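# Hang picture frame level on a screw shank

## Task

Get the picture frame hanging level on the screw with nothing holding it: it must rest on the screw's shank (not its head), at its balance point, and the loose display board must still be standing unaided at the end.

## Robot and tools

Robot: two arms, left_arm and right_arm, each ending in a two-finger gripper. Base poses in the scene frame: left_arm at (+0.003, +0.236, +0.049) m, quat_wxyz (+1.000, 0, 0, -0.003); right_arm at (+0.012, -0.304, +0.049) m, quat_wxyz (+1.000, 0, 0, -0.012). A camera stand is fixed to the floor behind the arms.

Frame: one scene frame for everything. Origin sits at table-top height, halfway between the arms' nominal bases; +z points up, +x reaches out over the table, and left_arm is on the +y side (arm names do not match image left/right). Gripper axes: fingers extend along the gripper's +z and open/close along its y. end_effector_position is the point between the finger pads, roughly 5 mm short of the tips. Printed positions and orientations may be off by a few centimetres, worse at long reach.

Row format (used by both motion tools): 16 plain numbers, always for both arms even if one stays still: x, y, z, qw, qx, qy, qz, opening for left_arm, then the same eight for right_arm. x, y, z are an absolute target position in metres for that gripper's end_effector_position; qw, qx, qy, qz an absolute target orientation (w first), both in the scene frame, so each row is a pose, not an offset. opening runs from -1 (closed) to +1 (fully open, 0.070 m); it goes from fully open to closed in no less than about 1.0 s. To hold an arm still or keep its orientation, repeat the same full pose and target quaternion in every call rather than copying drifted readings.

execute_actions(actions, cameras): actions is an empty list (just report state, with all images by default), or a list with one item. An action item {"rows": [...], "steps": n} gives up to 15 rows, each used for one control step of 1/30 s; steps defaults to 15, and the last row repeats if rows run out. In this tool every target must lie within 0.6 m of that arm's last reported position along each of its gripper's axes, or the call is refused and nothing is sent. A wait item {"steps": n} (n up to 300) returns after that many steps since the previous result, counting your reply time. An action needs at least 5 steps; the result is read 5 steps before the action finishes, and those remaining steps run before your next one. cameras: names, ["all"], or [] for none; images come only for an empty actions list or when requested. Unknown names invalidate the call.

move(target, speed, blend, grip_force, blocking, cameras): target is one 16-number row or a list of up to 15 rows (no 0.6 m limit); each gripper travels a straight line, turning the short way, and all arms finish together, within a 10 s cap. speed: m/s, 0.002 to 2.2, default 0.25 (rotation up to twice that in rad/s); one value or one per target. blend: metres of corner rounding between listed targets (0 = stop at each), one value or one per target. grip_force: newtons per finger pad, about 5 to 20, one value or one per arm; it persists, starting at full. blocking=false returns about 0.5 s after motion starts. Openings in the first row are sent right away; later rows' openings are applied on arrival once all is still. Paths do not avoid obstacles or the other arm; grippers lag and stray more at higher speed, especially with a near-straight arm. Avoid paths close to an arm's own base, which can whip the elbow around; route around it.

wait(seconds): 0 to 10, sends nothing new; returns early if a running move ends. stop(): brakes the current move (needs some distance); fingers keep moving. zoom_image(camera, region): camera is cam_head_left, cam_head_right, cam_left_wrist or cam_right_wrist; region [x0, y0, x1, y1] in image pixels from the top-left, at most 504 by 504, on the newest image. finished_scene(scene): give the current scene number to end and grade it; irreversible.

Results: each gripper's end_effector_position and end_effector_quat_wxyz, Hand target (the pose now being driven toward), joint positions (last value is the measured finger opening in metres), joint torques (noisy, offset, nonzero even in free air; positive toward larger joint values), grip_measured on the command scale, motor temperatures. A move adds a move: line: done (within 3 mm and 2 degrees), off_target, moving, held or fault, plus limits such as paced (pose clipped) or held (steps withheld). done or off_target says nothing about contact.

Control facts: orientation commands are clipped to 32 degrees from the measured one each step; joints move at most 3 rad/s. Joint ranges (rad): waist -2.618 to 2.618, shoulder 0.000 to 3.140, elbow -2.967 to 0.000 (straight at -2.831), forearm roll -1.745 to 1.745, wrist pitch -1.220 to 1.220, wrist roll -2.094 to 2.094. To grip, command about 0.05 below the grip_measured value at first contact for full force. The controller blocks commands bringing the arms too close, but fingers can still close onto the other arm.

Avoid: dropping the frame, releasing it while it moves, knocking over the board, slamming or pressing hard, and arm-to-arm contact (can fail the task). Contact torque at a load limit (21.6 N m for waist, shoulder, elbow; 7.52 N m for the three wrist joints, whose motors give only about 4 N m) stops that arm for 10 s. Holding loads or stretching heats motors: MOTOR HOT at 65 °C, and at 80 °C the arm goes limp. Anything leaving the table fails the task. Loose objects may get brief pushes.

Each tool is called after "Request:" as name(argument=value, ...), one argument or row to a line, values as JSON.

## Session

Request:
execute_actions(
  actions=[],
)

Scene clock: 0.00 s of 4500.00 s.
left_arm: end_effector_position=(+0.3510, +0.5999, +0.2155) grip_measured=+0.59 end_effector_quat_wxyz=(+0.247, -0.380, +0.744, +0.491) | right_arm: end_effector_position=(+0.3748, -0.3621, +0.2306) grip_measured=+0.98 end_effector_quat_wxyz=(+0.266, -0.127, +0.954, +0.046)
Joint positions: left_arm=[0.435 2.012 -1.399 1.391 1.016 -1.325 0.056] | right_arm=[-0.326 1.505 -1.187 0.405 0.93 -0.792 0.069]
Joint torques (N m): no reading
Motor temperatures (°C): left_arm=[31 31 32 33 36 30] | right_arm=[30 30 33 35 39 32]
Hand target: left_arm +0.3510, +0.5999, +0.2155; +0.247, -0.380, +0.744, +0.491 | right_arm +0.3748, -0.3621, +0.2306; +0.266, -0.127, +0.954, +0.046

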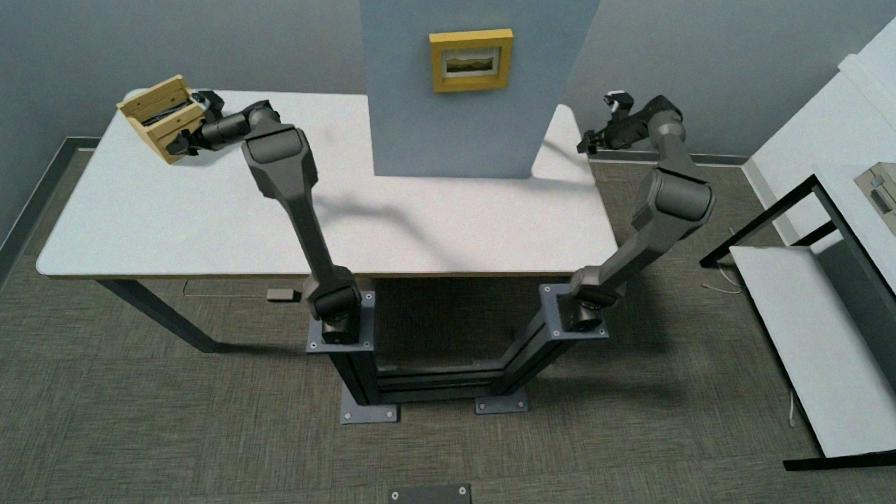

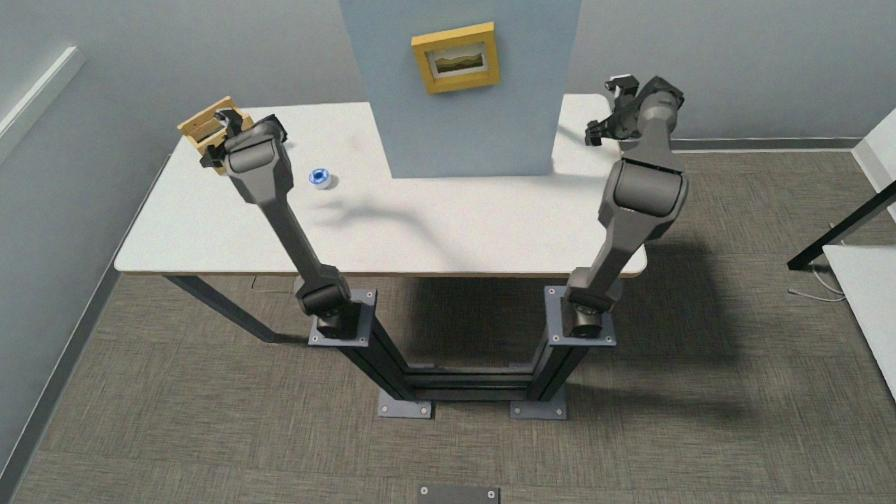

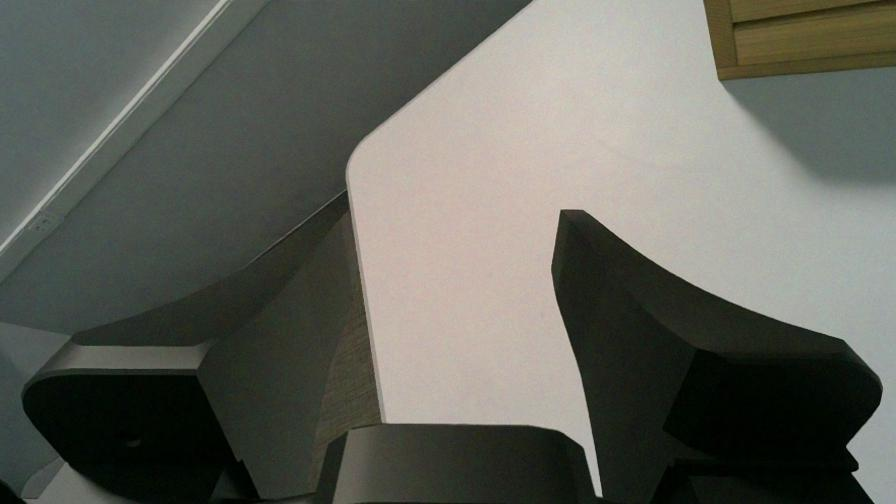

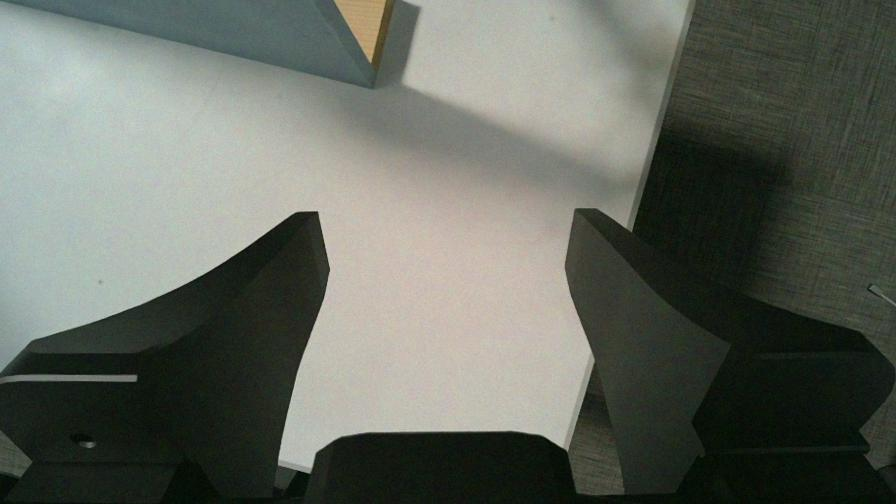

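Request:
zoom_image(
  camera="cam_head_right",
  region=[330, 0, 600, 190],
)

Request:
zoom_image(
  camera="cam_head_left",
  region=[410, 10, 530, 110],
)

Request:
zoom_image(
  camera="cam_head_right",
  region=[160, 80, 350, 200],
)

Scaled by 1.867 from the camera's image (finer frame: 1280x720).

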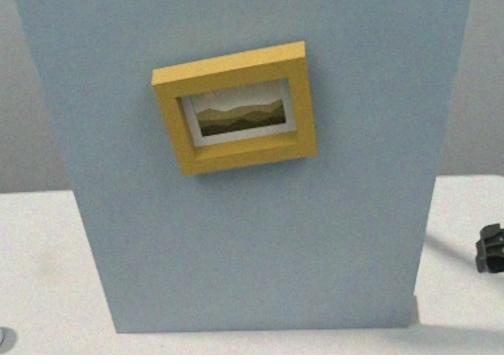

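Scaled by 4.200 from the camera's image (finer frame: 1280x720).

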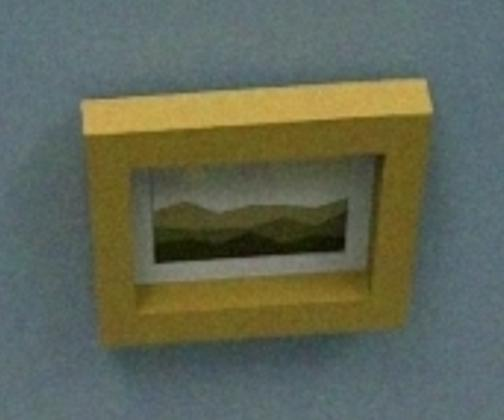

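Scaled by 2.653 from the camera's image (finer frame: 1280x720).

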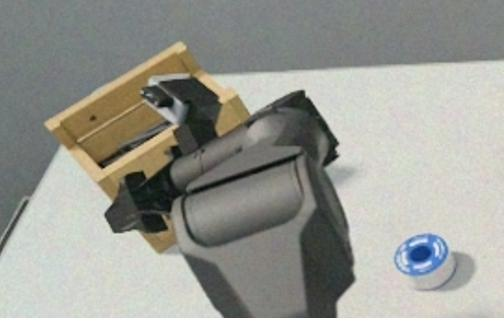

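Request:
move(
  target=[
    [0.33,0.45,0.36,0.687,0.304,0.397,-0.527,0.6,0.28,-0.25,0.34,0.866,0,0.5,0,1],
    [0.36,0.24,0.36,0.687,0.304,0.397,-0.527,0.6,0.2,-0.08,0.36,0.866,0,0.5,0,1],
  ],
  blend=0.03,
  speed=0.4,
  cameras=["all"],
)

Scene clock: 15.93 s of 4500.00 s.
left_arm: end_effector_position=(+0.3601, +0.2394, +0.3601) grip_measured=+0.60 end_effector_quat_wxyz=(+0.685, +0.078, +0.670, -0.275) | right_arm: end_effector_position=(+0.2008, -0.0804, +0.3606) grip_measured=+0.98 end_effector_quat_wxyz=(+0.773, -0.237, +0.573, +0.137)
Joint positions: left_arm=[0.594 1.334 -0.686 1.221 -1.218 -1.191 0.056] | right_arm=[1.53 1.037 -0.342 0.987 -1.224 -0.998 0.069]
Joint torques (N m): left_arm=[0.47 -3.23 -3.35 -0.58 -0.67 0.08] | right_arm=[0.74 -0.49 -3.16 -0.91 -0.45 0.18]
Hand target: left_arm +0.3602, +0.2396, +0.3602; +0.685, +0.079, +0.671, -0.274 | right_arm +0.2005, -0.0801, +0.3603; +0.773, -0.238, +0.572, +0.137
Off the commanded pose: left_arm 0.001 m, 50 deg; orientation clipped | right_arm 0.001 m, 34 deg; orientation clipped.
joint sent to its limit (left arm) — joint 5 (wrist pitch), lower limit.
joint sent to its limit (right arm) — joint 5 (wrist pitch), lower limit.
Kept back: nothing.
move: off_target (left_arm, right_arm); limits=paced
cam_left_wrist: T_world_to_cam=[[-0.46138, -0.85051, 0.25251, 0.2824], [-0.53352, 0.03857, -0.84491, 0.48767], [0.70886, -0.52454, -0.47156, 0.16182]] pos_world=[0.27576, 0.30626, 0.41704]
cam_right_wrist: T_world_to_cam=[[0.48651, -0.85702, 0.16979, -0.2272], [-0.27553, -0.33492, -0.90106, 0.3471], [0.82909, 0.39159, -0.39908, 0.12729]] pos_world=[0.10064, -0.12831, 0.40213]

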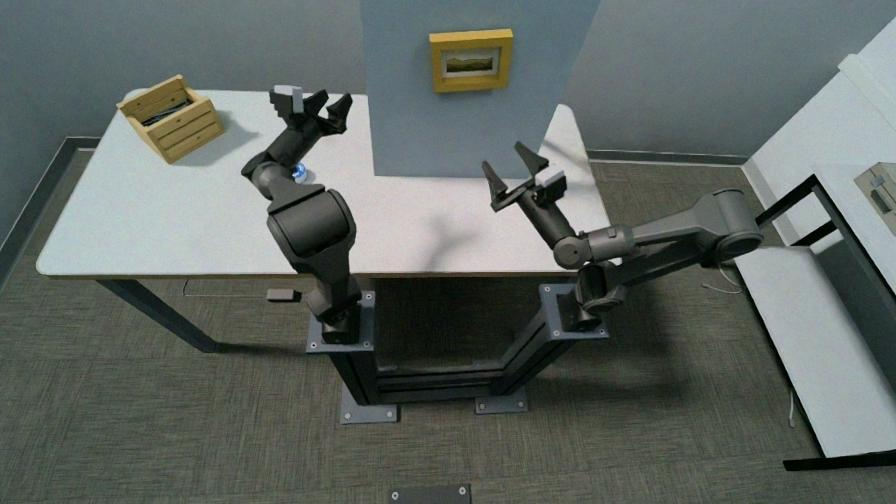

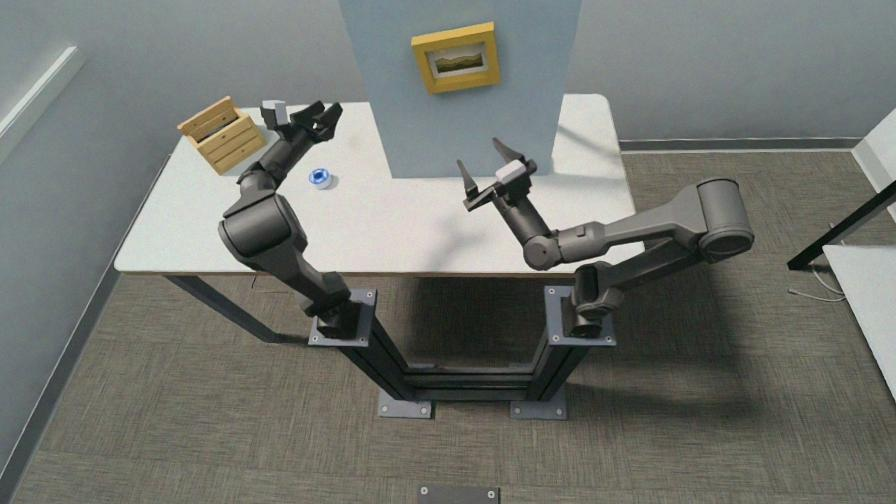

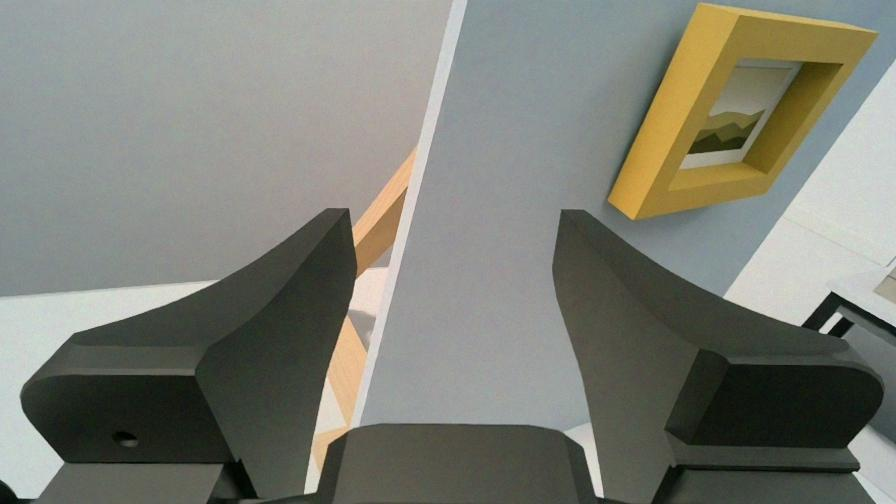

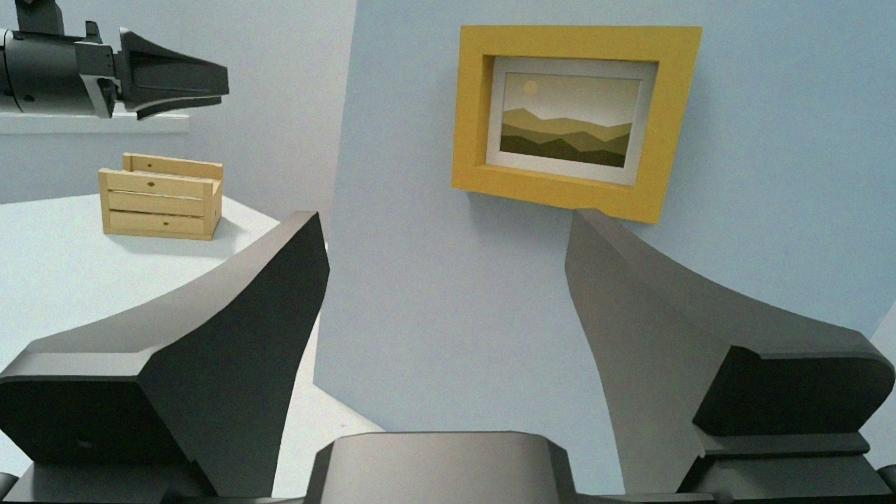

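Request:
zoom_image(
  camera="cam_left_wrist",
  region=[580, 0, 896, 240],
)

Request:
zoom_image(
  camera="cam_right_wrist",
  region=[430, 0, 730, 250],
)

Scaled by 1.595 from the camera's image (finer frame: 1280x720).

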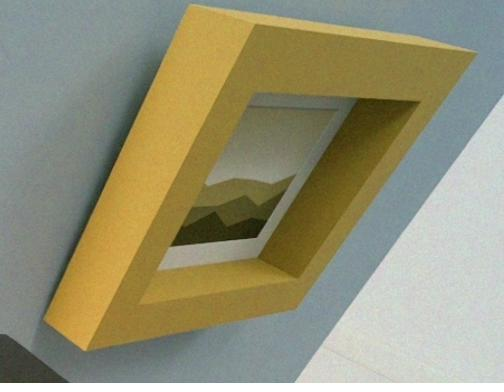

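Scaled by 1.680 from the camera's image (finer frame: 1280x720).

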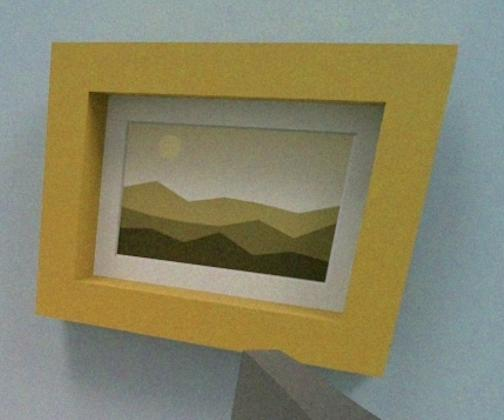

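Request:
move(
  target=[
    [0.3601,0.2394,0.3601,0.685,0.078,0.670,-0.275,0.6,0.3,-0.12,0.33,0.707,0,0.707,0,1],
    [0.3601,0.2394,0.3601,0.685,0.078,0.670,-0.275,0.6,0.31,-0.05,0.33,0.53,0.468,0.53,0.468,1],
  ],
  cameras=["all"],
)

Scene clock: 23.40 s of 4500.00 s.
left_arm: end_effector_position=(+0.3601, +0.2396, +0.3601) grip_measured=+0.60 end_effector_quat_wxyz=(+0.685, +0.077, +0.670, -0.275) | right_arm: end_effector_position=(+0.3105, -0.0503, +0.3302) grip_measured=+0.98 end_effector_quat_wxyz=(+0.501, +0.461, +0.558, +0.475)
Joint positions: left_arm=[0.594 1.334 -0.685 1.219 -1.218 -1.191 0.056] | right_arm=[1.281 1.53 -0.881 1.401 -1.224 0.46 0.069]
Joint torques (N m): left_arm=[-0.81 -4.96 -2.18 -0.83 -0.73 0.05] | right_arm=[0.56 -4.21 -3.85 -0.92 -0.54 -0.2]
Hand target: left_arm +0.3601, +0.2394, +0.3601; +0.685, +0.078, +0.670, -0.275 | right_arm +0.3104, -0.0501, +0.3301; +0.501, +0.460, +0.558, +0.475
Off the commanded pose: left_arm 0.000 m, 0 deg | right_arm 0.001 m, 5 deg.
joint sent to its limit (left arm) — joint 5 (wrist pitch), lower limit.
joint sent to its limit (right arm) — joint 5 (wrist pitch), lower limit.
Kept back: nothing.
move: off_target (right_arm)
cam_left_wrist: T_world_to_cam=[[-0.46055, -0.85055, 0.25389, 0.28181], [-0.53344, 0.0366, -0.84504, 0.48822], [0.70946, -0.52462, -0.47058, 0.16133]] pos_world=[0.27576, 0.30646, 0.41694]
cam_right_wrist: T_world_to_cam=[[-0.05001, -0.08686, -0.99496, 0.3403], [-0.66446, 0.74665, -0.03178, 0.2481], [0.74565, 0.65952, -0.09505, -0.04864]] pos_world=[0.21814, -0.12361, 0.34185]

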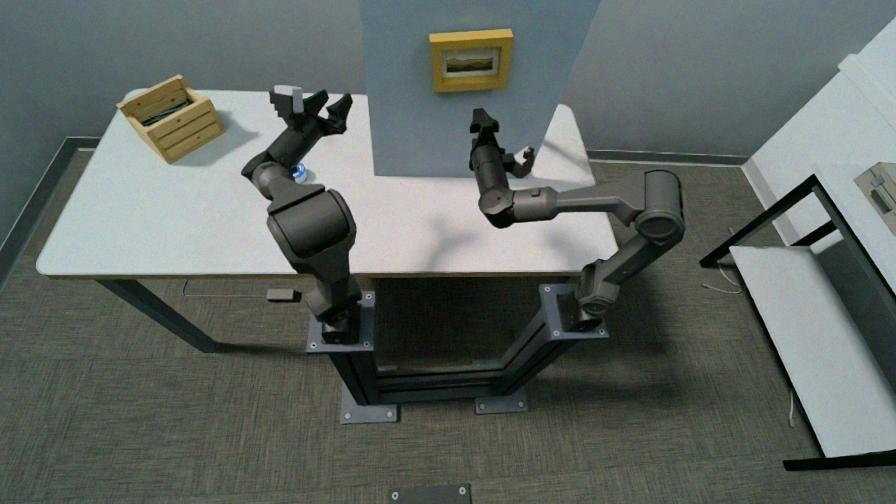

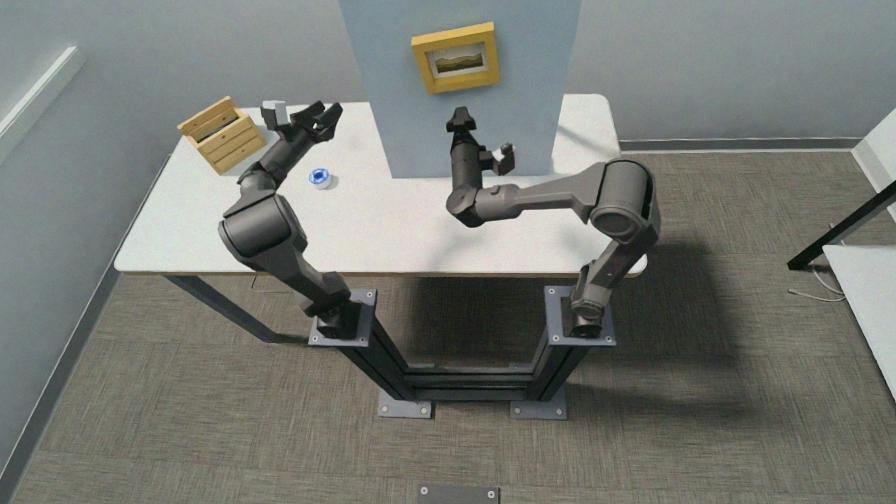

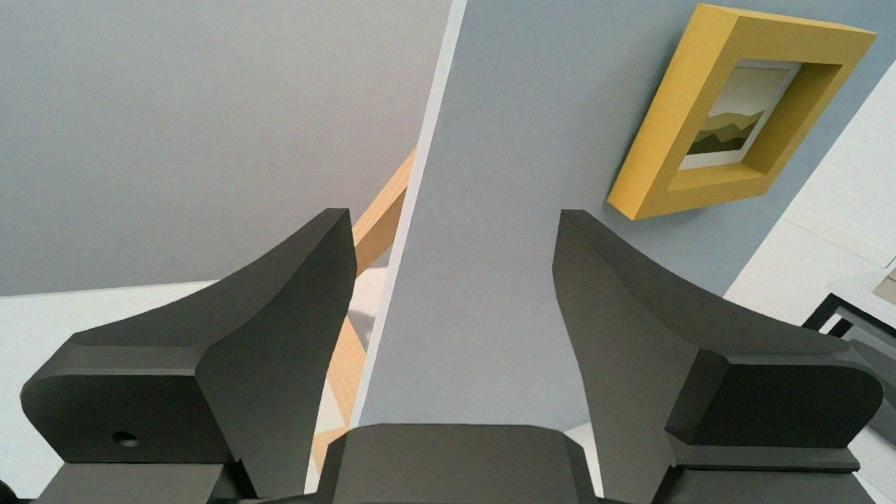

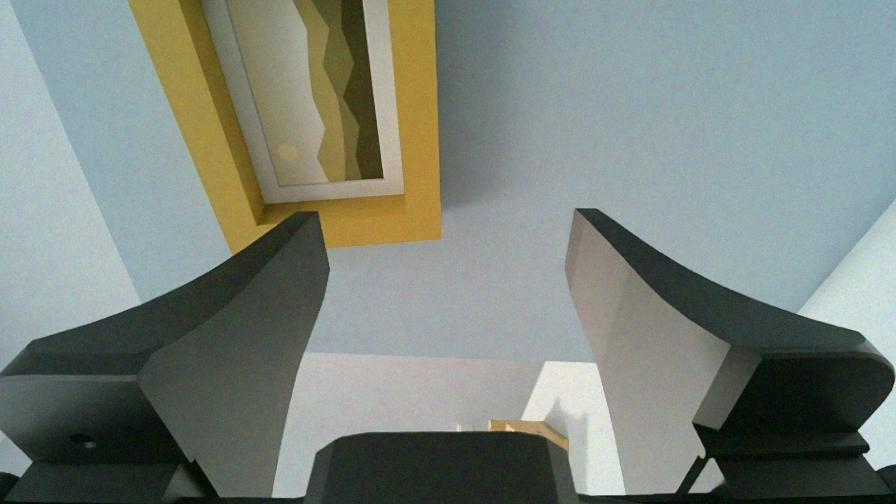

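Request:
move(
  target=[0.3601,0.2394,0.3601,0.685,0.078,0.670,-0.275,0.6,0.36,-0.05,0.340,0.53,0.468,0.53,0.468,1],
  cameras=["all"],
)

Request:
zoom_image(
  camera="cam_head_left",
  region=[400, 10, 580, 190],
)

Request:
zoom_image(
  camera="cam_left_wrist",
  region=[560, 0, 896, 240],
)

Scene clock: 24.80 s of 4500.00 s.
left_arm: end_effector_position=(+0.3601, +0.2396, +0.3601) grip_measured=+0.60 end_effector_quat_wxyz=(+0.685, +0.077, +0.670, -0.275) | right_arm: end_effector_position=(+0.3605, -0.0498, +0.3401) grip_measured=+0.98 end_effector_quat_wxyz=(+0.530, +0.468, +0.530, +0.468)
Joint positions: left_arm=[0.594 1.334 -0.685 1.219 -1.218 -1.191 0.056] | right_arm=[1.132 1.64 -1.011 1.319 -1.18 0.469 0.069]
Joint torques (N m): left_arm=[-0.79 -4.96 -2.13 -0.79 -0.73 0.05] | right_arm=[0.68 -6.72 -3.16 -0.89 -0.53 -0.11]
Hand target: left_arm +0.3601, +0.2394, +0.3601; +0.685, +0.078, +0.670, -0.275 | right_arm +0.3600, -0.0500, +0.3400; +0.530, +0.468, +0.530, +0.468
Off the commanded pose: left_arm 0.000 m, 0 deg | right_arm 0.001 m, 0 deg.
joint sent to its limit (left arm) — joint 5 (wrist pitch), lower limit.
Kept back: nothing.
move: done
cam_left_wrist: T_world_to_cam=[[-0.46055, -0.85055, 0.25389, 0.28181], [-0.53344, 0.0366, -0.84504, 0.48822], [0.70946, -0.52462, -0.47058, 0.16133]] pos_world=[0.27576, 0.30646, 0.41694]
cam_right_wrist: T_world_to_cam=[[-0.00972, -0.0847, -0.99636, 0.33875], [-0.60965, 0.79031, -0.06124, 0.27369], [0.79261, 0.60683, -0.05932, -0.11695]] pos_world=[0.26284, -0.11664, 0.34734]

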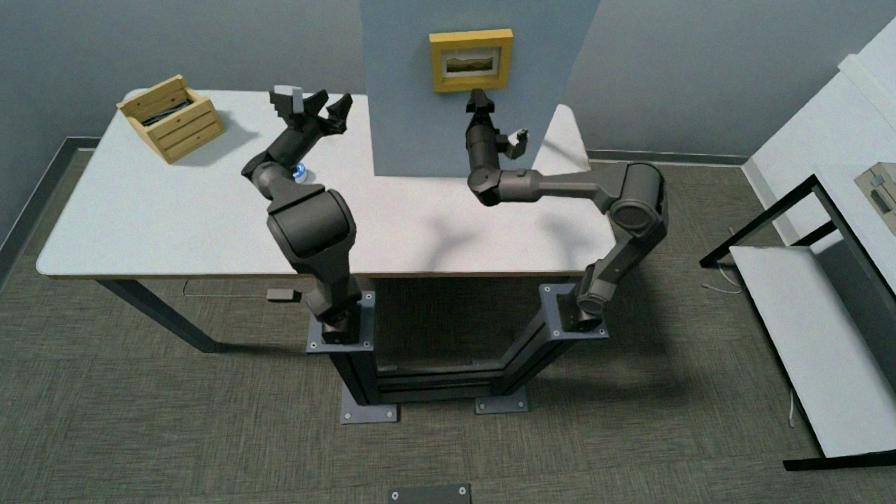

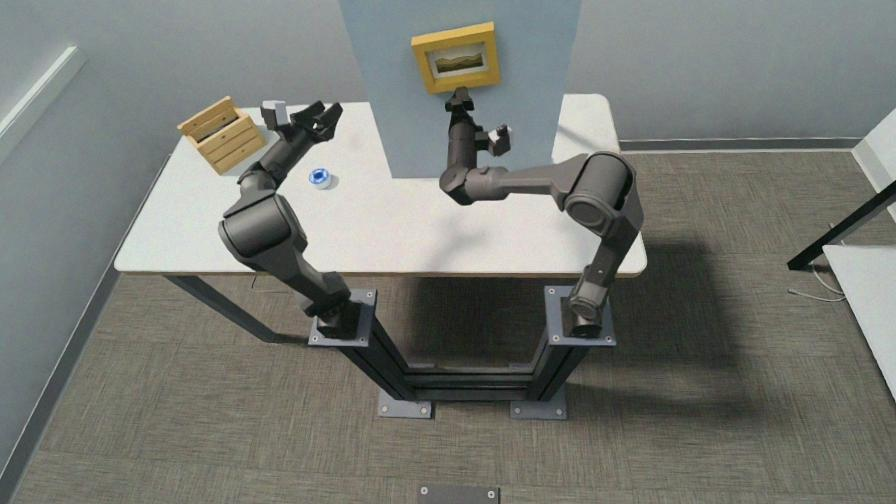

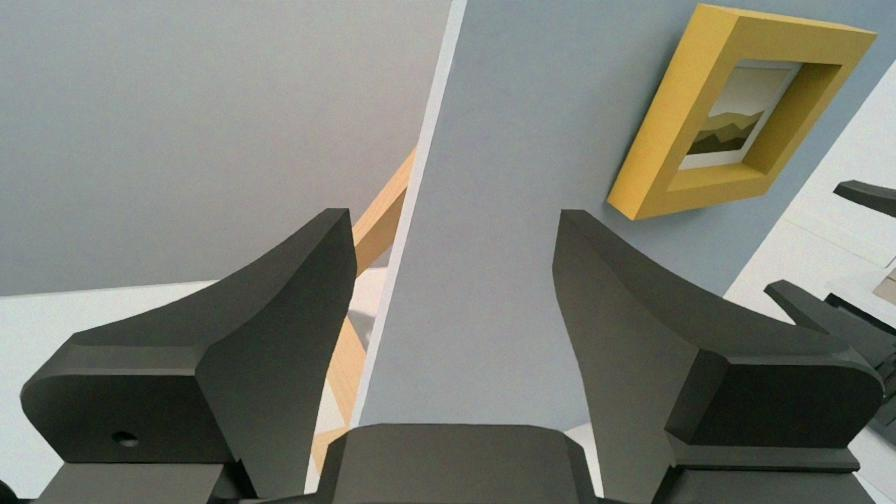

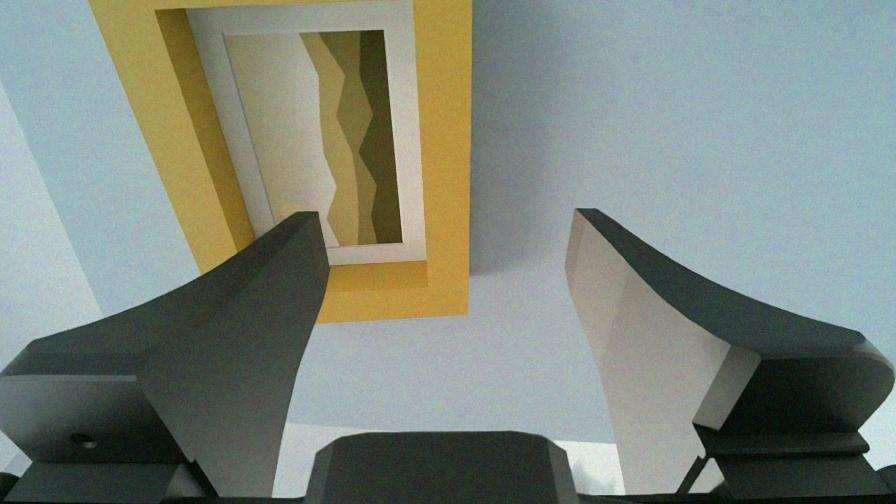

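Scaled by 2.800 from the camera's image (finer frame: 1280x720).

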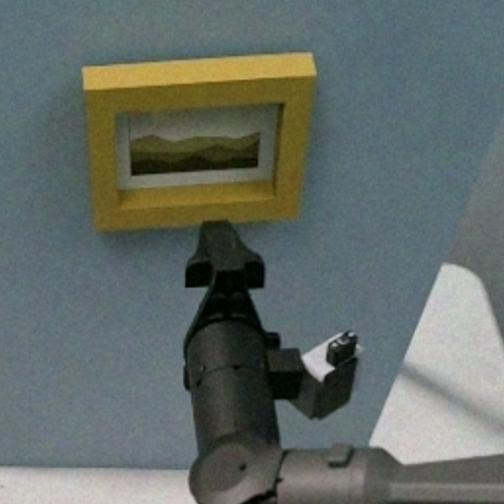

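Scaled by 1.500 from the camera's image (finer frame: 1280x720).

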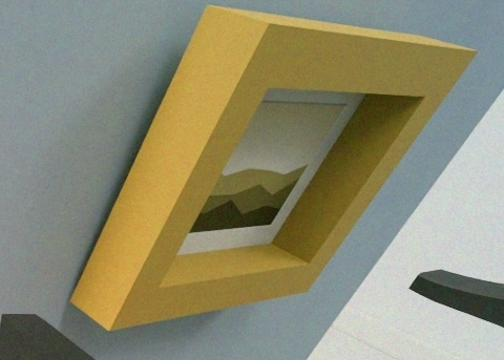

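Request:
move(
  target=[0.3601,0.2394,0.3601,0.685,0.078,0.670,-0.275,0.6,0.41,-0.04,0.340,0.53,0.468,0.53,0.468,1],
  cameras=["all"],
  speed=0.1,
)

Request:
zoom_image(
  camera="cam_head_left",
  region=[400, 10, 580, 190],
)

Request:
zoom_image(
  camera="cam_left_wrist",
  region=[560, 0, 896, 240],
)

Scene clock: 26.10 s of 4500.00 s.
left_arm: end_effector_position=(+0.3601, +0.2396, +0.3601) grip_measured=+0.60 end_effector_quat_wxyz=(+0.685, +0.077, +0.670, -0.275) | right_arm: end_effector_position=(+0.4105, -0.0399, +0.3399) grip_measured=+0.98 end_effector_quat_wxyz=(+0.530, +0.468, +0.530, +0.468)
Joint positions: left_arm=[0.594 1.334 -0.685 1.219 -1.218 -1.191 0.056] | right_arm=[1.005 1.749 -1.154 1.257 -1.063 0.467 0.069]
Joint torques (N m): left_arm=[-0.65 -4.97 -2.03 -0.81 -0.73 0.05] | right_arm=[0.69 -7.58 -3.26 -0.86 -0.58 -0.22]
Hand target: left_arm +0.3601, +0.2394, +0.3601; +0.685, +0.078, +0.670, -0.275 | right_arm +0.4100, -0.0400, +0.3400; +0.530, +0.468, +0.530, +0.468
Off the commanded pose: left_arm 0.000 m, 0 deg | right_arm 0.001 m, 0 deg.
joint sent to its limit (left arm) — joint 5 (wrist pitch), lower limit.
Kept back: nothing.
move: done
cam_left_wrist: T_world_to_cam=[[-0.46055, -0.85055, 0.25389, 0.28181], [-0.53344, 0.0366, -0.84504, 0.48822], [0.70946, -0.52462, -0.47058, 0.16133]] pos_world=[0.27576, 0.30646, 0.41694]
cam_right_wrist: T_world_to_cam=[[-0.01007, -0.08414, -0.9964, 0.34015], [-0.61014, 0.78998, -0.06054, 0.29636], [0.79223, 0.60733, -0.05929, -0.16245]] pos_world=[0.31294, -0.10684, 0.34724]

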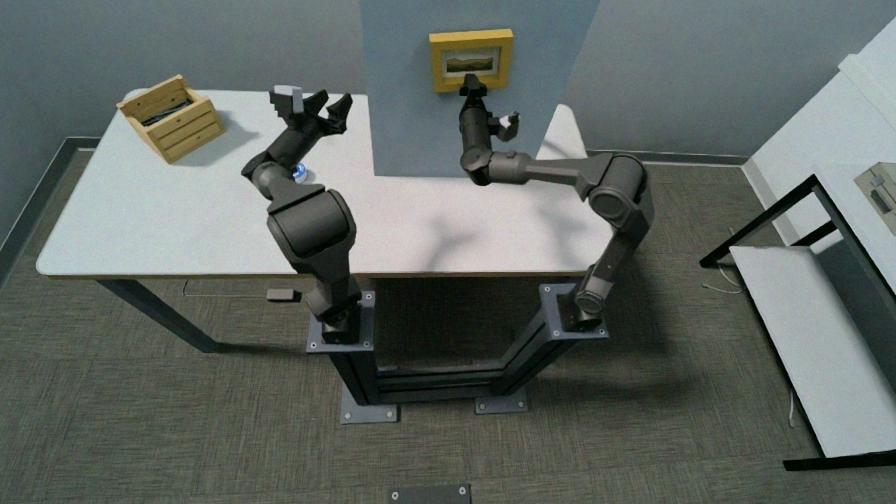

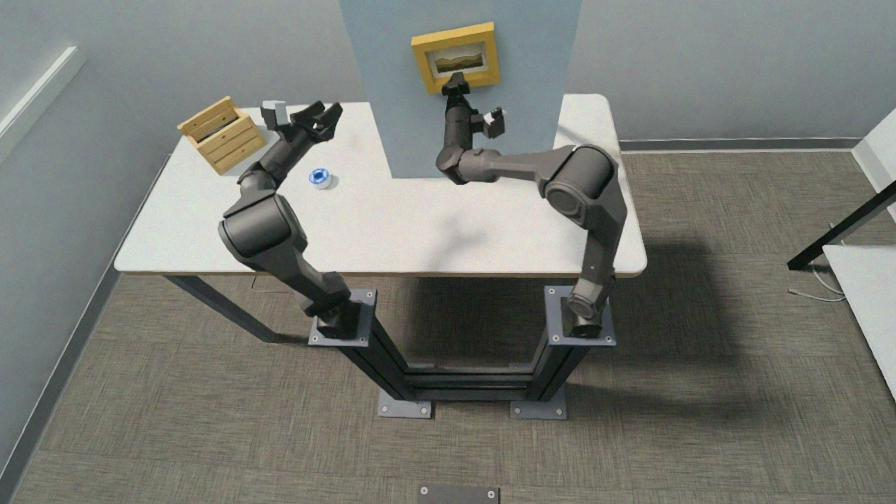

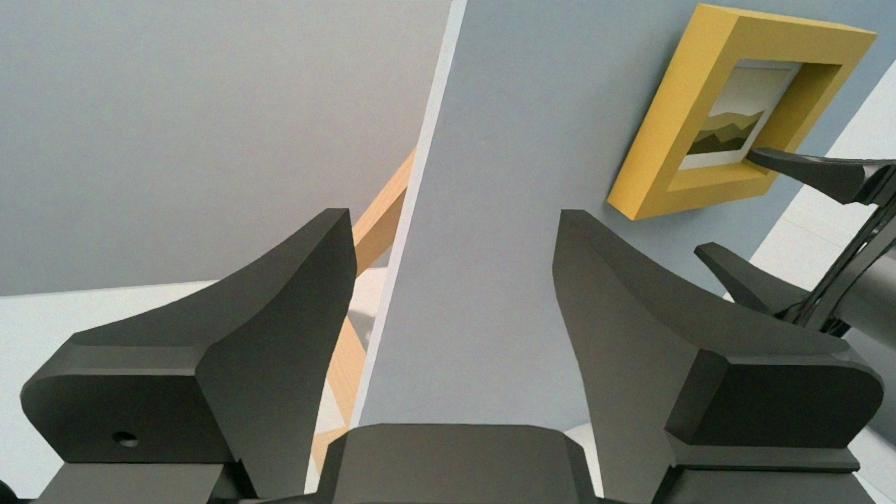

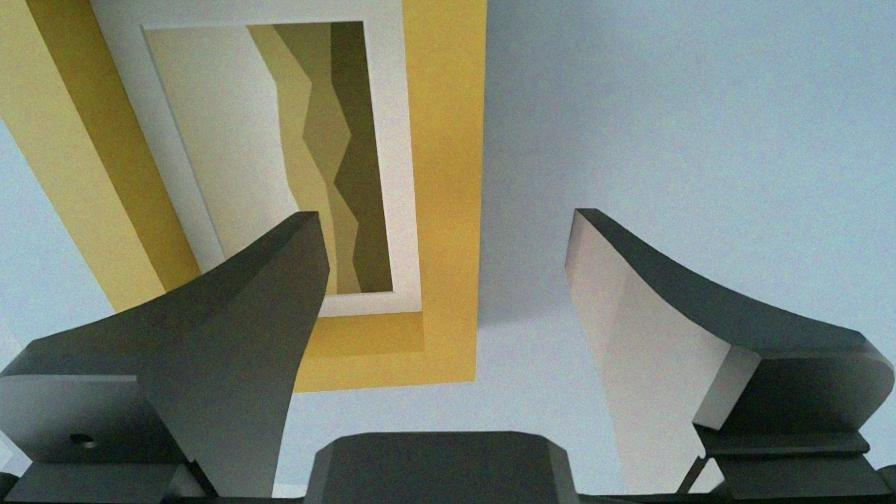

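Scaled by 2.800 from the camera's image (finer frame: 1280x720).

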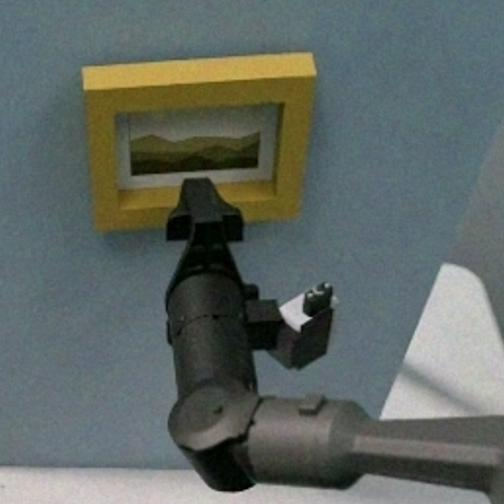

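Scaled by 1.500 from the camera's image (finer frame: 1280x720).

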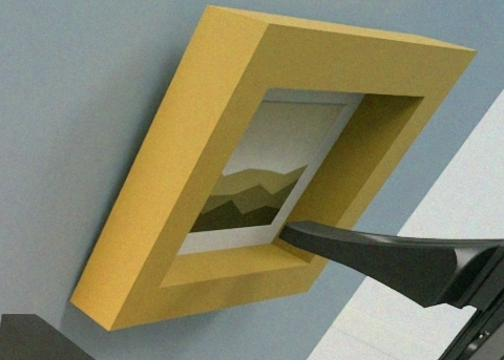

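Request:
move(
  target=[0.3601,0.2394,0.3601,0.685,0.078,0.670,-0.275,0.6,0.437,-0.036,0.340,0.53,0.468,0.53,0.468,1],
  cameras=["all"],
  speed=0.06,
)

Request:
zoom_image(
  camera="cam_head_left",
  region=[400, 10, 580, 190],
)

Request:
zoom_image(
  camera="cam_left_wrist",
  region=[560, 0, 896, 240],
)

Scene clock: 27.33 s of 4500.00 s.
left_arm: end_effector_position=(+0.3601, +0.2396, +0.3601) grip_measured=+0.60 end_effector_quat_wxyz=(+0.685, +0.077, +0.670, -0.275) | right_arm: end_effector_position=(+0.4374, -0.0360, +0.3399) grip_measured=+0.98 end_effector_quat_wxyz=(+0.530, +0.468, +0.530, +0.468)
Joint positions: left_arm=[0.594 1.334 -0.685 1.219 -1.218 -1.191 0.056] | right_arm=[0.945 1.81 -1.24 1.233 -1.005 0.457 0.069]
Joint torques (N m): left_arm=[-0.73 -4.97 -2.06 -0.79 -0.76 0.06] | right_arm=[0.84 -7.56 -3.6 -0.91 -0.59 -0.15]
Hand target: left_arm +0.3601, +0.2394, +0.3601; +0.685, +0.078, +0.670, -0.275 | right_arm +0.4370, -0.0360, +0.3400; +0.530, +0.468, +0.530, +0.468
Off the commanded pose: left_arm 0.000 m, 0 deg | right_arm 0.000 m, 0 deg.
joint sent to its limit (left arm) — joint 5 (wrist pitch), lower limit.
Kept back: nothing.
move: done
cam_left_wrist: T_world_to_cam=[[-0.46055, -0.85055, 0.25389, 0.28181], [-0.53344, 0.0366, -0.84504, 0.48822], [0.70946, -0.52462, -0.47058, 0.16133]] pos_world=[0.27576, 0.30646, 0.41694]
cam_right_wrist: T_world_to_cam=[[-0.01035, -0.08481, -0.99634, 0.34076], [-0.61, 0.79005, -0.06091, 0.30964], [0.79233, 0.60714, -0.05991, -0.18595]] pos_world=[0.33974, -0.10284, 0.34724]

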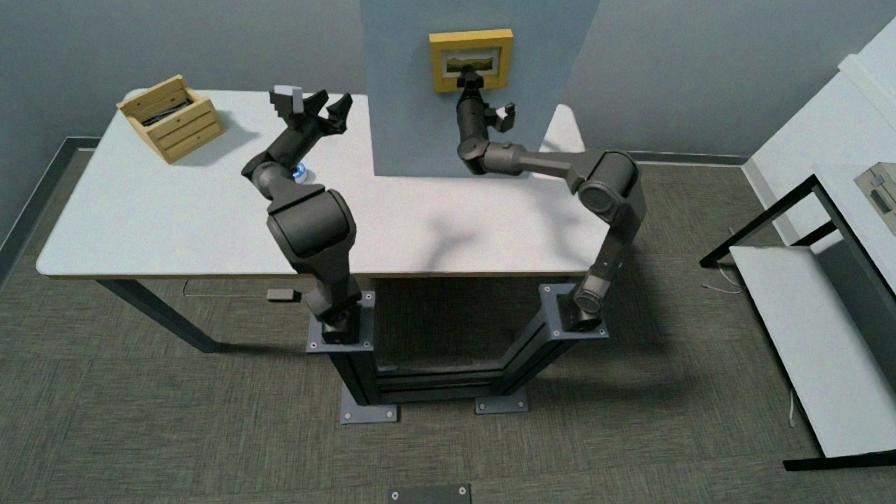

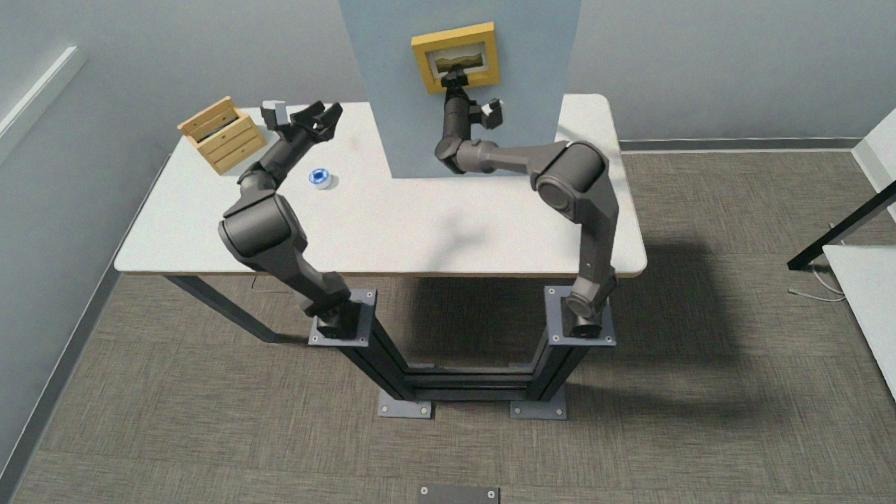

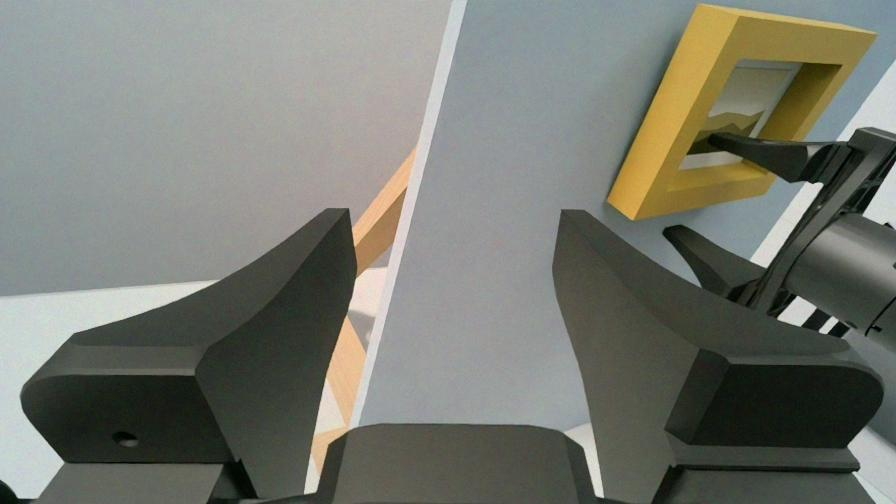

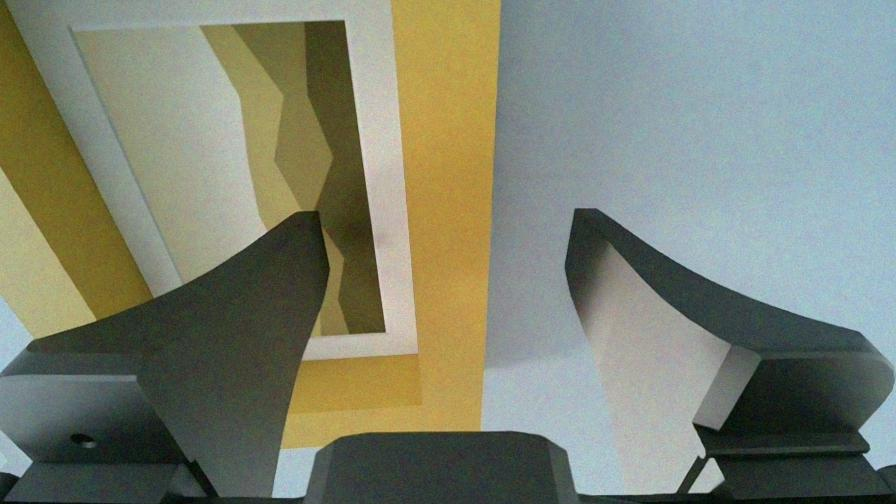

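Scaled by 2.800 from the camera's image (finer frame: 1280x720).

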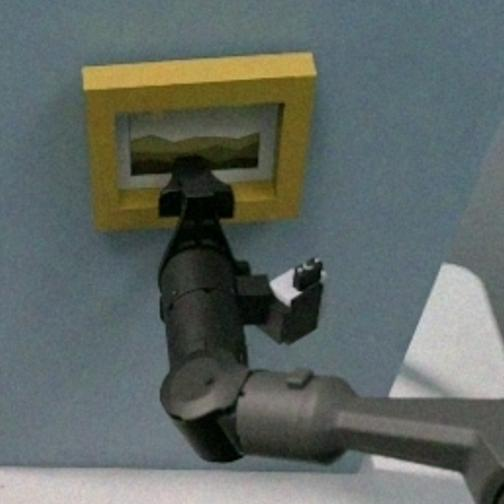

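Scaled by 1.500 from the camera's image (finer frame: 1280x720).

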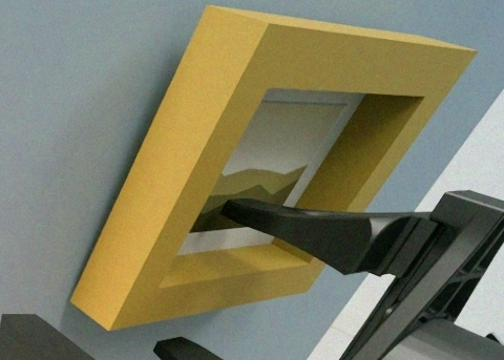

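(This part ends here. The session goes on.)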